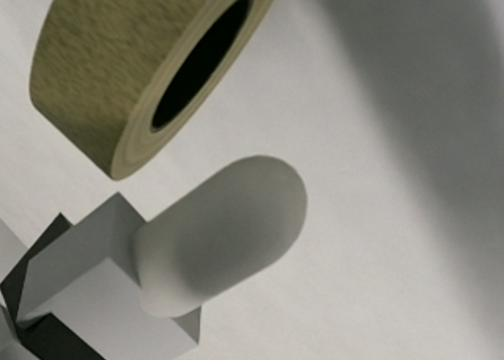

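move:
  base: {"translate_m": 0.021, "strafe_m": -0.042}
  speeds: {"translate_m": 0.08}
  cameras: ["wrist_camera"]

zoom_image:
  camera: "wrist_camera"
  region: [280, 0, 504, 160]

Scene clock: 231.93 s.
move: done
base_odometry: x=-0.025 y=+0.517 heading=+2.621
base_tilt: forward=-0.6 right=+0.0
base_status: done
joint_positions: joint_1_rad=-0.002 joint_2_rad=+0.181 joint_3_rad=+3.143 joint_4_rad=-1.373 joint_5_rad=+0.031 joint_6_rad=-0.309 joint_7_rad=+0.052 hand_index_mcp=+0.295 hand_index_abd=+0.003 hand_index_pip=-0.189 hand_index_dip=+0.302 hand_middle_mcp=+0.745 hand_middle_abd=+0.003 hand_middle_pip=+0.575 hand_middle_dip=+0.694 hand_ring_mcp=+0.747 hand_ring_abd=+0.001 hand_ring_pip=+0.575 hand_ring_dip=+0.693 hand_thumb_cmc=+0.707 hand_thumb_axl=+0.676 hand_thumb_mcp=+0.227 hand_thumb_ipl=+0.167 hand_current_limit=+0.400 hand_speed=+0.000
joint_status: not commanded
hand_state: goal,goal,goal,goal,goal,goal,goal,goal,goal,goal,goal,goal,goal,goal,goal,goal
index_mcp_current_ma: -3
index_abd_current_ma: 1
index_pip_current_ma: 0
index_dip_current_ma: 1
middle_mcp_current_ma: -8
middle_abd_current_ma: 1
middle_pip_current_ma: 0
middle_dip_current_ma: -1
ring_mcp_current_ma: -6
ring_abd_current_ma: 0
ring_pip_current_ma: 0
ring_dip_current_ma: -1
thumb_cmc_current_ma: -5
thumb_axl_current_ma: -1
thumb_mcp_current_ma: 0
thumb_ipl_current_ma: -1
hand_goal_index_mcp: 0.300
hand_goal_index_abd: 0.000
hand_goal_index_pip: -0.190
hand_goal_index_dip: 0.300
hand_goal_middle_mcp: 0.754
hand_goal_middle_abd: 0.000
hand_goal_middle_pip: 0.576
hand_goal_middle_dip: 0.696
hand_goal_ring_mcp: 0.754
hand_goal_ring_abd: 0.000
hand_goal_ring_pip: 0.576
hand_goal_ring_dip: 0.696
hand_goal_thumb_cmc: 0.714
hand_goal_thumb_axl: 0.678
hand_goal_thumb_mcp: 0.226
hand_goal_thumb_ipl: 0.168
motor_effort: joint_1_rad=+0(2) joint_2_rad=-24(26) joint_3_rad=+0(3) joint_4_rad=+18(18) joint_5_rad=+0(1) joint_6_rad=+8(9) joint_7_rad=+0(1)
hand_pose: x=+0.7730 y=+0.0149 z=+0.9310 quat_wxyz=(+0.402, -0.589, +0.546, -0.441) (m; base frame)
hand_target: x=+0.7621 y=+0.0238 z=+0.9174 quat_wxyz=(+0.400, -0.583, +0.583, -0.400) (m; base frame)
hand_status: not commanded
pictures: wrist_camera
camera_calibration:
wrist_camera: T_world_to_cam=[[-0.236532, 0.71616, -0.656633, 0.810314], [-0.574688, 0.441805, 0.68887, -0.254964], [0.783445, 0.540299, 0.307067, -0.773989], [0, 0, 0, 1]] pos_world=[0.651519, -0.0494843, 0.945383]

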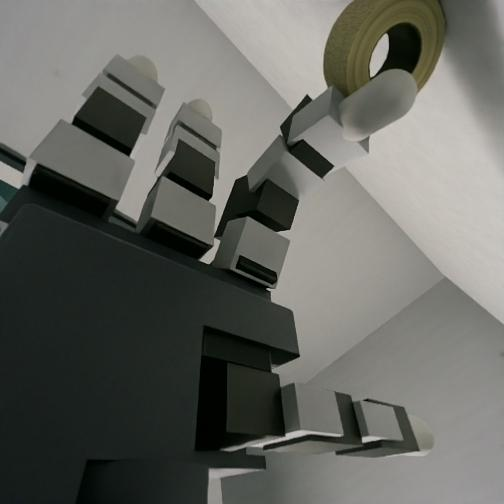

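Scaled by 2.250 from the camera's 504x504 image, which has a finer 720x720 frame.

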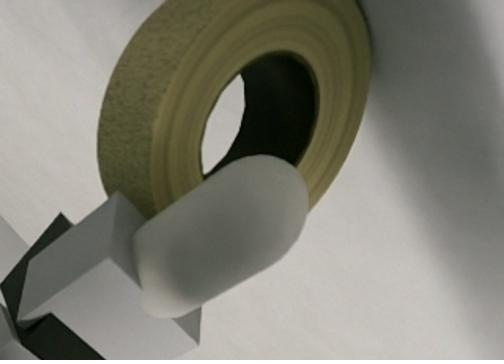

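move:
  base: {"translate_m": -0.005, "strafe_m": -0.013}
  speeds: {"translate_m": 0.1}
  cameras: ["wrist_camera"]

zoom_image:
  camera: "wrist_camera"
  region: [280, 0, 504, 160]

Scene clock: 234.53 s.
move: done
base_odometry: x=-0.015 y=+0.526 heading=+2.621
base_tilt: forward=-0.6 right=-0.1
base_status: done
joint_positions: joint_1_rad=+0.003 joint_2_rad=+0.181 joint_3_rad=+3.143 joint_4_rad=-1.373 joint_5_rad=+0.031 joint_6_rad=-0.310 joint_7_rad=+0.052 hand_index_mcp=+0.295 hand_index_abd=+0.003 hand_index_pip=-0.189 hand_index_dip=+0.302 hand_middle_mcp=+0.745 hand_middle_abd=+0.003 hand_middle_pip=+0.575 hand_middle_dip=+0.694 hand_ring_mcp=+0.747 hand_ring_abd=+0.001 hand_ring_pip=+0.575 hand_ring_dip=+0.693 hand_thumb_cmc=+0.707 hand_thumb_axl=+0.676 hand_thumb_mcp=+0.226 hand_thumb_ipl=+0.167 hand_current_limit=+0.400 hand_speed=+0.000
joint_status: not commanded
hand_state: goal,goal,goal,goal,goal,goal,goal,goal,goal,goal,goal,goal,goal,goal,goal,goal
index_mcp_current_ma: -3
index_abd_current_ma: 1
index_pip_current_ma: 0
index_dip_current_ma: 1
middle_mcp_current_ma: -8
middle_abd_current_ma: 1
middle_pip_current_ma: 0
middle_dip_current_ma: -1
ring_mcp_current_ma: -6
ring_abd_current_ma: 0
ring_pip_current_ma: 0
ring_dip_current_ma: -1
thumb_cmc_current_ma: -5
thumb_axl_current_ma: -1
thumb_mcp_current_ma: 0
thumb_ipl_current_ma: -1
hand_goal_index_mcp: 0.300
hand_goal_index_abd: 0.000
hand_goal_index_pip: -0.190
hand_goal_index_dip: 0.300
hand_goal_middle_mcp: 0.754
hand_goal_middle_abd: 0.000
hand_goal_middle_pip: 0.576
hand_goal_middle_dip: 0.696
hand_goal_ring_mcp: 0.754
hand_goal_ring_abd: 0.000
hand_goal_ring_pip: 0.576
hand_goal_ring_dip: 0.696
hand_goal_thumb_cmc: 0.714
hand_goal_thumb_axl: 0.678
hand_goal_thumb_mcp: 0.226
hand_goal_thumb_ipl: 0.168
motor_effort: joint_1_rad=-1(3) joint_2_rad=-24(26) joint_3_rad=+1(2) joint_4_rad=+18(19) joint_5_rad=+0(0) joint_6_rad=+8(9) joint_7_rad=+0(1)
hand_pose: x=+0.7730 y=+0.0114 z=+0.9310 quat_wxyz=(+0.400, -0.587, +0.547, -0.442) (m; base frame)
hand_target: x=+0.7621 y=+0.0238 z=+0.9174 quat_wxyz=(+0.400, -0.583, +0.583, -0.400) (m; base frame)
hand_status: not commanded
pictures: wrist_camera
camera_calibration:
wrist_camera: T_world_to_cam=[[-0.232849, 0.717385, -0.656613, 0.810022], [-0.572175, 0.444892, 0.688975, -0.255511], [0.786382, 0.536125, 0.306877, -0.774162], [0, 0, 0, 1]] pos_world=[0.651204, -0.0523754, 0.945483]

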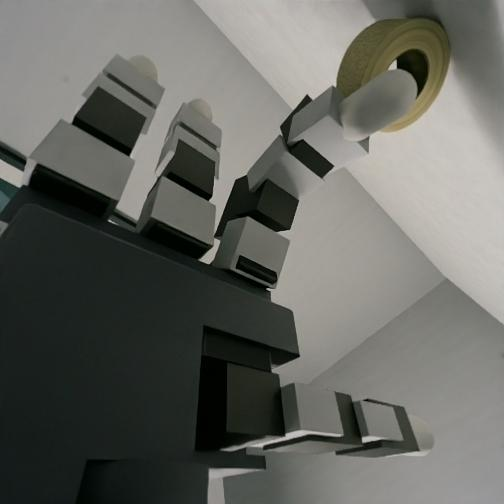

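Scaled by 2.250 from the camera's 504x504 image, which has a finer 720x720 frame.

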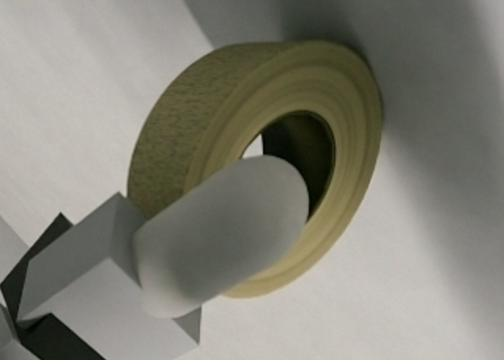

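move:
  base: {"translate_m": 0.032, "strafe_m": -0.006}
  speeds: {"translate_m": 0.1}
  cameras: ["wrist_camera"]

zoom_image:
  camera: "wrist_camera"
  region: [280, 0, 504, 160]

Scene clock: 236.50 s.
move: done
base_odometry: x=-0.039 y=+0.547 heading=+2.621
base_tilt: forward=-0.6 right=+0.0
base_status: done
joint_positions: joint_1_rad=+0.003 joint_2_rad=+0.182 joint_3_rad=+3.143 joint_4_rad=-1.371 joint_5_rad=+0.031 joint_6_rad=-0.311 joint_7_rad=+0.052 hand_index_mcp=+0.295 hand_index_abd=+0.002 hand_index_pip=-0.189 hand_index_dip=+0.302 hand_middle_mcp=+0.744 hand_middle_abd=+0.003 hand_middle_pip=+0.575 hand_middle_dip=+0.694 hand_ring_mcp=+0.746 hand_ring_abd=+0.001 hand_ring_pip=+0.575 hand_ring_dip=+0.693 hand_thumb_cmc=+0.706 hand_thumb_axl=+0.676 hand_thumb_mcp=+0.226 hand_thumb_ipl=+0.167 hand_current_limit=+0.400 hand_speed=+0.000
joint_status: not commanded
hand_state: goal,goal,goal,goal,goal,goal,goal,goal,goal,goal,goal,goal,goal,goal,goal,goal
index_mcp_current_ma: -3
index_abd_current_ma: 1
index_pip_current_ma: 0
index_dip_current_ma: 1
middle_mcp_current_ma: -8
middle_abd_current_ma: 1
middle_pip_current_ma: 0
middle_dip_current_ma: -1
ring_mcp_current_ma: -6
ring_abd_current_ma: 0
ring_pip_current_ma: 0
ring_dip_current_ma: -1
thumb_cmc_current_ma: -5
thumb_axl_current_ma: -1
thumb_mcp_current_ma: 0
thumb_ipl_current_ma: -1
hand_goal_index_mcp: 0.300
hand_goal_index_abd: 0.000
hand_goal_index_pip: -0.190
hand_goal_index_dip: 0.300
hand_goal_middle_mcp: 0.754
hand_goal_middle_abd: 0.000
hand_goal_middle_pip: 0.576
hand_goal_middle_dip: 0.696
hand_goal_ring_mcp: 0.754
hand_goal_ring_abd: 0.000
hand_goal_ring_pip: 0.576
hand_goal_ring_dip: 0.696
hand_goal_thumb_cmc: 0.714
hand_goal_thumb_axl: 0.678
hand_goal_thumb_mcp: 0.226
hand_goal_thumb_ipl: 0.168
motor_effort: joint_1_rad=-1(1) joint_2_rad=-24(27) joint_3_rad=+0(1) joint_4_rad=+18(20) joint_5_rad=+0(1) joint_6_rad=+8(9) joint_7_rad=+1(1)
hand_pose: x=+0.7733 y=+0.0114 z=+0.9308 quat_wxyz=(+0.400, -0.587, +0.548, -0.442) (m; base frame)
hand_target: x=+0.7621 y=+0.0238 z=+0.9174 quat_wxyz=(+0.400, -0.583, +0.583, -0.400) (m; base frame)
hand_status: not commanded
pictures: wrist_camera
camera_calibration:
wrist_camera: T_world_to_cam=[[-0.233256, 0.717405, -0.656446, 0.810158], [-0.571687, 0.444913, 0.689367, -0.255903], [0.786617, 0.53608, 0.306352, -0.774103], [0, 0, 0, 1]] pos_world=[0.651601, -0.0523753, 0.945384]

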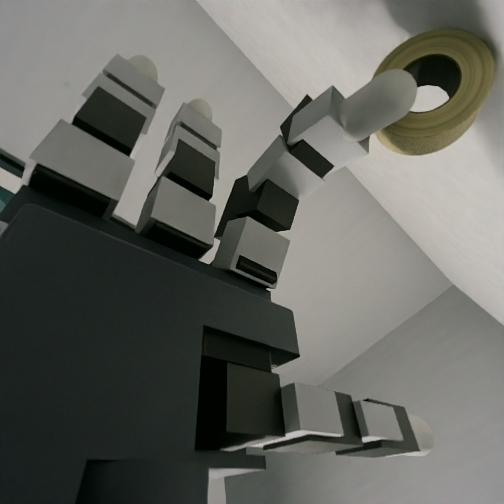

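Scaled by 2.250 from the camera's 504x504 image, which has a finer 720x720 frame.

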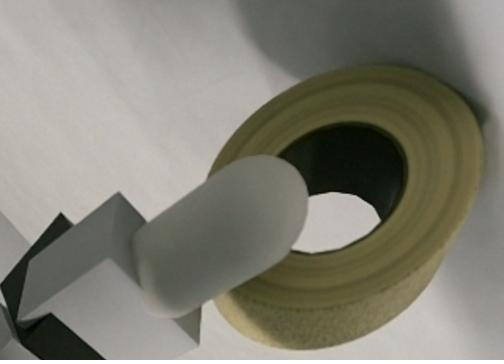

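move:
  base: {"translate_m": -0.06, "strafe_m": -0.075}
  speeds: {"translate_m": 0.2}
  cameras: []

move:
  joints: {"joint_2_rad": 0.25, "joint_4_rad": -1.117, "joint_6_rad": -0.88, "hand_index_mcp": 0.754, "hand_index_pip": 0.576, "hand_index_dip": 0.696}
  min_time_s: 1.2
  cameras: ["wrist_camera"]

zoom_image:
  camera: "wrist_camera"
  region: [204, 0, 504, 300]

Scene clock: 244.00 s.
move: done
base_odometry: x=+0.050 y=+0.583 heading=+2.621
base_tilt: forward=-0.6 right=+0.0
base_status: done
joint_positions: joint_1_rad=+0.004 joint_2_rad=+0.182 joint_3_rad=+3.143 joint_4_rad=-1.371 joint_5_rad=+0.031 joint_6_rad=-0.311 joint_7_rad=+0.052 hand_index_mcp=+0.295 hand_index_abd=+0.002 hand_index_pip=-0.189 hand_index_dip=+0.302 hand_middle_mcp=+0.744 hand_middle_abd=+0.003 hand_middle_pip=+0.575 hand_middle_dip=+0.694 hand_ring_mcp=+0.746 hand_ring_abd=+0.001 hand_ring_pip=+0.575 hand_ring_dip=+0.693 hand_thumb_cmc=+0.706 hand_thumb_axl=+0.676 hand_thumb_mcp=+0.226 hand_thumb_ipl=+0.167 hand_current_limit=+0.400 hand_speed=+0.000
joint_status: not commanded
hand_state: goal,goal,goal,goal,goal,goal,goal,goal,goal,goal,goal,goal,goal,goal,goal,goal
index_mcp_current_ma: -3
index_abd_current_ma: 1
index_pip_current_ma: 0
index_dip_current_ma: 1
middle_mcp_current_ma: -8
middle_abd_current_ma: 1
middle_pip_current_ma: 0
middle_dip_current_ma: -1
ring_mcp_current_ma: -6
ring_abd_current_ma: 0
ring_pip_current_ma: 0
ring_dip_current_ma: -1
thumb_cmc_current_ma: -5
thumb_axl_current_ma: -1
thumb_mcp_current_ma: 0
thumb_ipl_current_ma: -1
hand_goal_index_mcp: 0.300
hand_goal_index_abd: 0.000
hand_goal_index_pip: -0.190
hand_goal_index_dip: 0.300
hand_goal_middle_mcp: 0.754
hand_goal_middle_abd: 0.000
hand_goal_middle_pip: 0.576
hand_goal_middle_dip: 0.696
hand_goal_ring_mcp: 0.754
hand_goal_ring_abd: 0.000
hand_goal_ring_pip: 0.576
hand_goal_ring_dip: 0.696
hand_goal_thumb_cmc: 0.714
hand_goal_thumb_axl: 0.678
hand_goal_thumb_mcp: 0.226
hand_goal_thumb_ipl: 0.168
motor_effort: joint_1_rad=+0(2) joint_2_rad=-24(26) joint_3_rad=+0(2) joint_4_rad=+18(19) joint_5_rad=+0(1) joint_6_rad=+8(9) joint_7_rad=+1(1)
hand_pose: x=+0.7732 y=+0.0105 z=+0.9310 quat_wxyz=(+0.400, -0.587, +0.548, -0.442) (m; base frame)
hand_target: x=+0.7621 y=+0.0238 z=+0.9174 quat_wxyz=(+0.400, -0.583, +0.583, -0.400) (m; base frame)
hand_status: not commanded
pictures: none
No camera images: "cameras" was empty.

Scene clock: 245.87 s.
move: done
base_odometry: x=+0.050 y=+0.583 heading=+2.621
base_tilt: forward=-0.7 right=+0.0
base_status: not commanded
joint_positions: joint_1_rad=+0.004 joint_2_rad=+0.225 joint_3_rad=+3.143 joint_4_rad=-1.139 joint_5_rad=+0.031 joint_6_rad=-0.788 joint_7_rad=+0.052 hand_index_mcp=+0.735 hand_index_abd=+0.002 hand_index_pip=+0.569 hand_index_dip=+0.693 hand_middle_mcp=+0.744 hand_middle_abd=+0.003 hand_middle_pip=+0.575 hand_middle_dip=+0.694 hand_ring_mcp=+0.746 hand_ring_abd=+0.001 hand_ring_pip=+0.575 hand_ring_dip=+0.693 hand_thumb_cmc=+0.706 hand_thumb_axl=+0.676 hand_thumb_mcp=+0.226 hand_thumb_ipl=+0.167 hand_current_limit=+0.400 hand_speed=+0.000
joint_status: all done
hand_state: goal,goal,goal,goal,goal,goal,goal,goal,goal,goal,goal,goal,goal,goal,goal,goal
index_mcp_current_ma: -24
index_abd_current_ma: 1
index_pip_current_ma: -5
index_dip_current_ma: -1
middle_mcp_current_ma: -8
middle_abd_current_ma: 1
middle_pip_current_ma: 0
middle_dip_current_ma: -1
ring_mcp_current_ma: -6
ring_abd_current_ma: 0
ring_pip_current_ma: 0
ring_dip_current_ma: -1
thumb_cmc_current_ma: -5
thumb_axl_current_ma: -1
thumb_mcp_current_ma: 0
thumb_ipl_current_ma: -1
hand_goal_index_mcp: 0.754
hand_goal_index_abd: 0.000
hand_goal_index_pip: 0.576
hand_goal_index_dip: 0.696
hand_goal_middle_mcp: 0.754
hand_goal_middle_abd: 0.000
hand_goal_middle_pip: 0.576
hand_goal_middle_dip: 0.696
hand_goal_ring_mcp: 0.754
hand_goal_ring_abd: 0.000
hand_goal_ring_pip: 0.576
hand_goal_ring_dip: 0.696
hand_goal_thumb_cmc: 0.714
hand_goal_thumb_axl: 0.678
hand_goal_thumb_mcp: 0.226
hand_goal_thumb_ipl: 0.168
motor_effort: joint_1_rad=-1(1) joint_2_rad=-25(26) joint_3_rad=+0(1) joint_4_rad=+17(19) joint_5_rad=+0(1) joint_6_rad=+8(9) joint_7_rad=+0(1)
hand_pose: x=+0.7255 y=+0.0077 z=+0.9188 quat_wxyz=(+0.315, -0.639, +0.604, -0.356) (m; base frame)
hand_target: x=+0.7129 y=+0.0238 z=+0.8982 quat_wxyz=(+0.306, -0.637, +0.638, -0.306) (m; base frame)
hand_status: not commanded
pictures: wrist_camera
camera_calibration:
wrist_camera: T_world_to_cam=[[-0.39775, 0.724393, -0.563071, 0.827217], [-0.346116, 0.449894, 0.823285, -0.560071], [0.849705, 0.52235, 0.0717785, -0.560989], [0, 0, 0, 1]] pos_world=[0.611852, -0.0542248, 0.967147]

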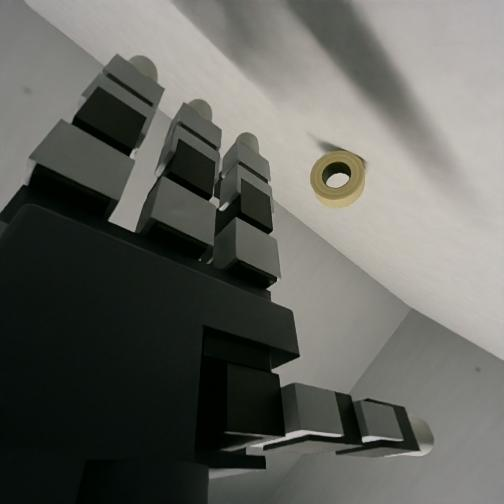

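Scaled by 1.680 from the camera's 504x504 image, which has a finer 720x720 frame.

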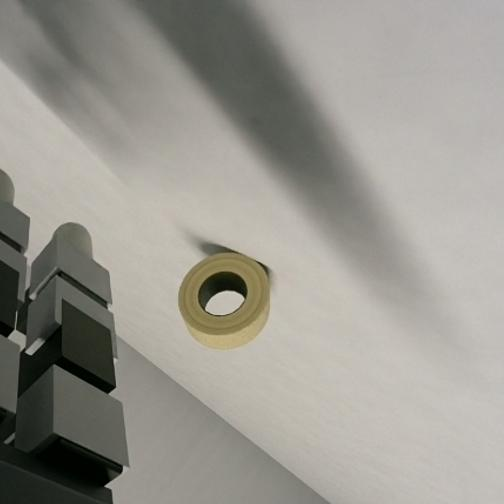

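move:
  base: {"translate_m": -0.016}
  joints: {"joint_2_rad": 0.20, "joint_4_rad": -1.28, "joint_6_rad": -0.595}
  min_time_s: 0.8
  cameras: ["wrist_camera"]

Scene clock: 248.77 s.
move: done
base_odometry: x=+0.064 y=+0.575 heading=+2.621
base_tilt: forward=-0.7 right=+0.0
base_status: done
joint_positions: joint_1_rad=+0.004 joint_2_rad=+0.211 joint_3_rad=+3.143 joint_4_rad=-1.266 joint_5_rad=+0.031 joint_6_rad=-0.677 joint_7_rad=+0.052 hand_index_mcp=+0.735 hand_index_abd=+0.002 hand_index_pip=+0.569 hand_index_dip=+0.693 hand_middle_mcp=+0.744 hand_middle_abd=+0.003 hand_middle_pip=+0.575 hand_middle_dip=+0.694 hand_ring_mcp=+0.746 hand_ring_abd=+0.001 hand_ring_pip=+0.575 hand_ring_dip=+0.693 hand_thumb_cmc=+0.706 hand_thumb_axl=+0.676 hand_thumb_mcp=+0.226 hand_thumb_ipl=+0.167 hand_current_limit=+0.400 hand_speed=+0.000
joint_status: all done
hand_state: goal,goal,goal,goal,goal,goal,goal,goal,goal,goal,goal,goal,goal,goal,goal,goal
index_mcp_current_ma: -23
index_abd_current_ma: 1
index_pip_current_ma: -4
index_dip_current_ma: -1
middle_mcp_current_ma: -8
middle_abd_current_ma: 1
middle_pip_current_ma: 0
middle_dip_current_ma: -1
ring_mcp_current_ma: -6
ring_abd_current_ma: 0
ring_pip_current_ma: 0
ring_dip_current_ma: -1
thumb_cmc_current_ma: -5
thumb_axl_current_ma: -1
thumb_mcp_current_ma: 0
thumb_ipl_current_ma: -1
hand_goal_index_mcp: 0.754
hand_goal_index_abd: 0.000
hand_goal_index_pip: 0.576
hand_goal_index_dip: 0.696
hand_goal_middle_mcp: 0.754
hand_goal_middle_abd: 0.000
hand_goal_middle_pip: 0.576
hand_goal_middle_dip: 0.696
hand_goal_ring_mcp: 0.754
hand_goal_ring_abd: 0.000
hand_goal_ring_pip: 0.576
hand_goal_ring_dip: 0.696
hand_goal_thumb_cmc: 0.714
hand_goal_thumb_axl: 0.678
hand_goal_thumb_mcp: 0.226
hand_goal_thumb_ipl: 0.168
motor_effort: joint_1_rad=-1(2) joint_2_rad=-24(28) joint_3_rad=+0(1) joint_4_rad=+17(18) joint_5_rad=+0(1) joint_6_rad=+7(9) joint_7_rad=+1(1)
hand_pose: x=+0.7243 y=+0.0084 z=+0.8844 quat_wxyz=(+0.315, -0.641, +0.604, -0.354) (m; base frame)
hand_target: x=+0.7386 y=+0.0238 z=+0.9026 quat_wxyz=(+0.359, -0.609, +0.609, -0.360) (m; base frame)
hand_status: not commanded
pictures: wrist_camera
camera_calibration:
wrist_camera: T_world_to_cam=[[-0.401608, 0.722732, -0.562466, 0.809158], [-0.345691, 0.449103, 0.823896, -0.533317], [0.848062, 0.525323, 0.0694782, -0.554617], [0, 0, 0, 1]] pos_world=[0.610951, -0.0539369, 0.933056]

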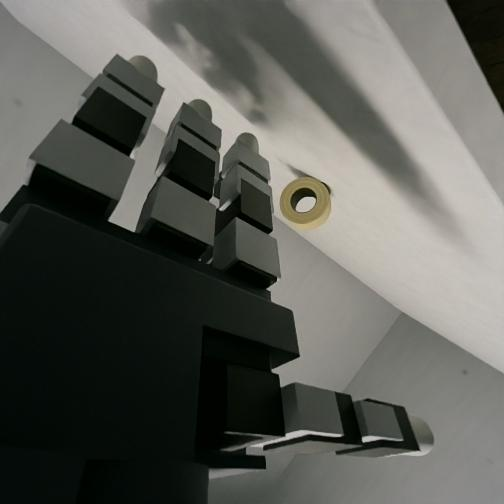

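move:
  base: {"strafe_m": 0.055}
  speeds: {"strafe_m": 0.08}
  cameras: ["wrist_camera"]

zoom_image:
  camera: "wrist_camera"
  region: [204, 80, 404, 280]

Scene clock: 250.97 s.
move: done
base_odometry: x=+0.037 y=+0.527 heading=+2.621
base_tilt: forward=-0.6 right=+0.0
base_status: done
joint_positions: joint_1_rad=+0.001 joint_2_rad=+0.210 joint_3_rad=+3.143 joint_4_rad=-1.266 joint_5_rad=+0.031 joint_6_rad=-0.677 joint_7_rad=+0.052 hand_index_mcp=+0.735 hand_index_abd=+0.002 hand_index_pip=+0.569 hand_index_dip=+0.693 hand_middle_mcp=+0.744 hand_middle_abd=+0.003 hand_middle_pip=+0.575 hand_middle_dip=+0.694 hand_ring_mcp=+0.746 hand_ring_abd=+0.001 hand_ring_pip=+0.575 hand_ring_dip=+0.693 hand_thumb_cmc=+0.706 hand_thumb_axl=+0.676 hand_thumb_mcp=+0.226 hand_thumb_ipl=+0.167 hand_current_limit=+0.400 hand_speed=+0.000
joint_status: not commanded
hand_state: goal,goal,goal,goal,goal,goal,goal,goal,goal,goal,goal,goal,goal,goal,goal,goal
index_mcp_current_ma: -23
index_abd_current_ma: 1
index_pip_current_ma: -4
index_dip_current_ma: -1
middle_mcp_current_ma: -8
middle_abd_current_ma: 1
middle_pip_current_ma: 0
middle_dip_current_ma: -1
ring_mcp_current_ma: -6
ring_abd_current_ma: 0
ring_pip_current_ma: 0
ring_dip_current_ma: -1
thumb_cmc_current_ma: -5
thumb_axl_current_ma: -1
thumb_mcp_current_ma: 0
thumb_ipl_current_ma: -1
hand_goal_index_mcp: 0.754
hand_goal_index_abd: 0.000
hand_goal_index_pip: 0.576
hand_goal_index_dip: 0.696
hand_goal_middle_mcp: 0.754
hand_goal_middle_abd: 0.000
hand_goal_middle_pip: 0.576
hand_goal_middle_dip: 0.696
hand_goal_ring_mcp: 0.754
hand_goal_ring_abd: 0.000
hand_goal_ring_pip: 0.576
hand_goal_ring_dip: 0.696
hand_goal_thumb_cmc: 0.714
hand_goal_thumb_axl: 0.678
hand_goal_thumb_mcp: 0.226
hand_goal_thumb_ipl: 0.168
motor_effort: joint_1_rad=-1(3) joint_2_rad=-25(25) joint_3_rad=+0(2) joint_4_rad=+17(18) joint_5_rad=+0(1) joint_6_rad=+8(8) joint_7_rad=+1(1)
hand_pose: x=+0.7242 y=+0.0104 z=+0.8845 quat_wxyz=(+0.316, -0.642, +0.603, -0.354) (m; base frame)
hand_target: x=+0.7386 y=+0.0238 z=+0.9026 quat_wxyz=(+0.359, -0.609, +0.609, -0.360) (m; base frame)
hand_status: not commanded
pictures: wrist_camera
camera_calibration:
wrist_camera: T_world_to_cam=[[-0.403907, 0.721433, -0.562488, 0.809465], [-0.347344, 0.447885, 0.823864, -0.533099], [0.846293, 0.528142, 0.0696812, -0.554513], [0, 0, 0, 1]] pos_world=[0.61106, -0.0523464, 0.933155]

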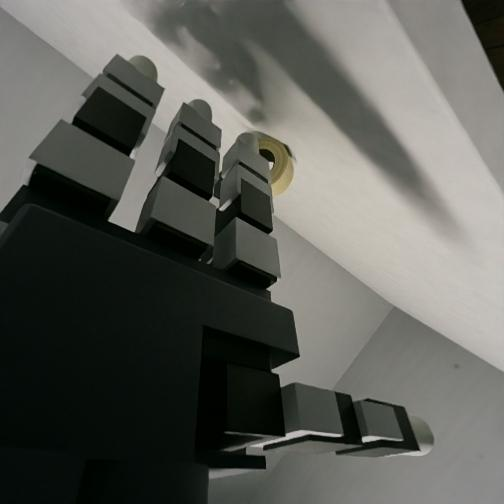

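Scaled by 2.520 from the camera's 504x504 image, which has a finer 720x720 frame.

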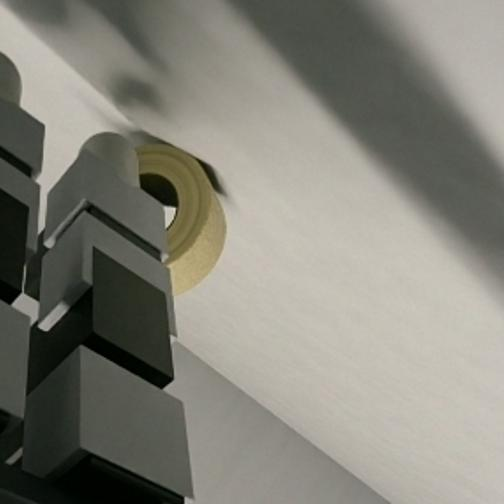

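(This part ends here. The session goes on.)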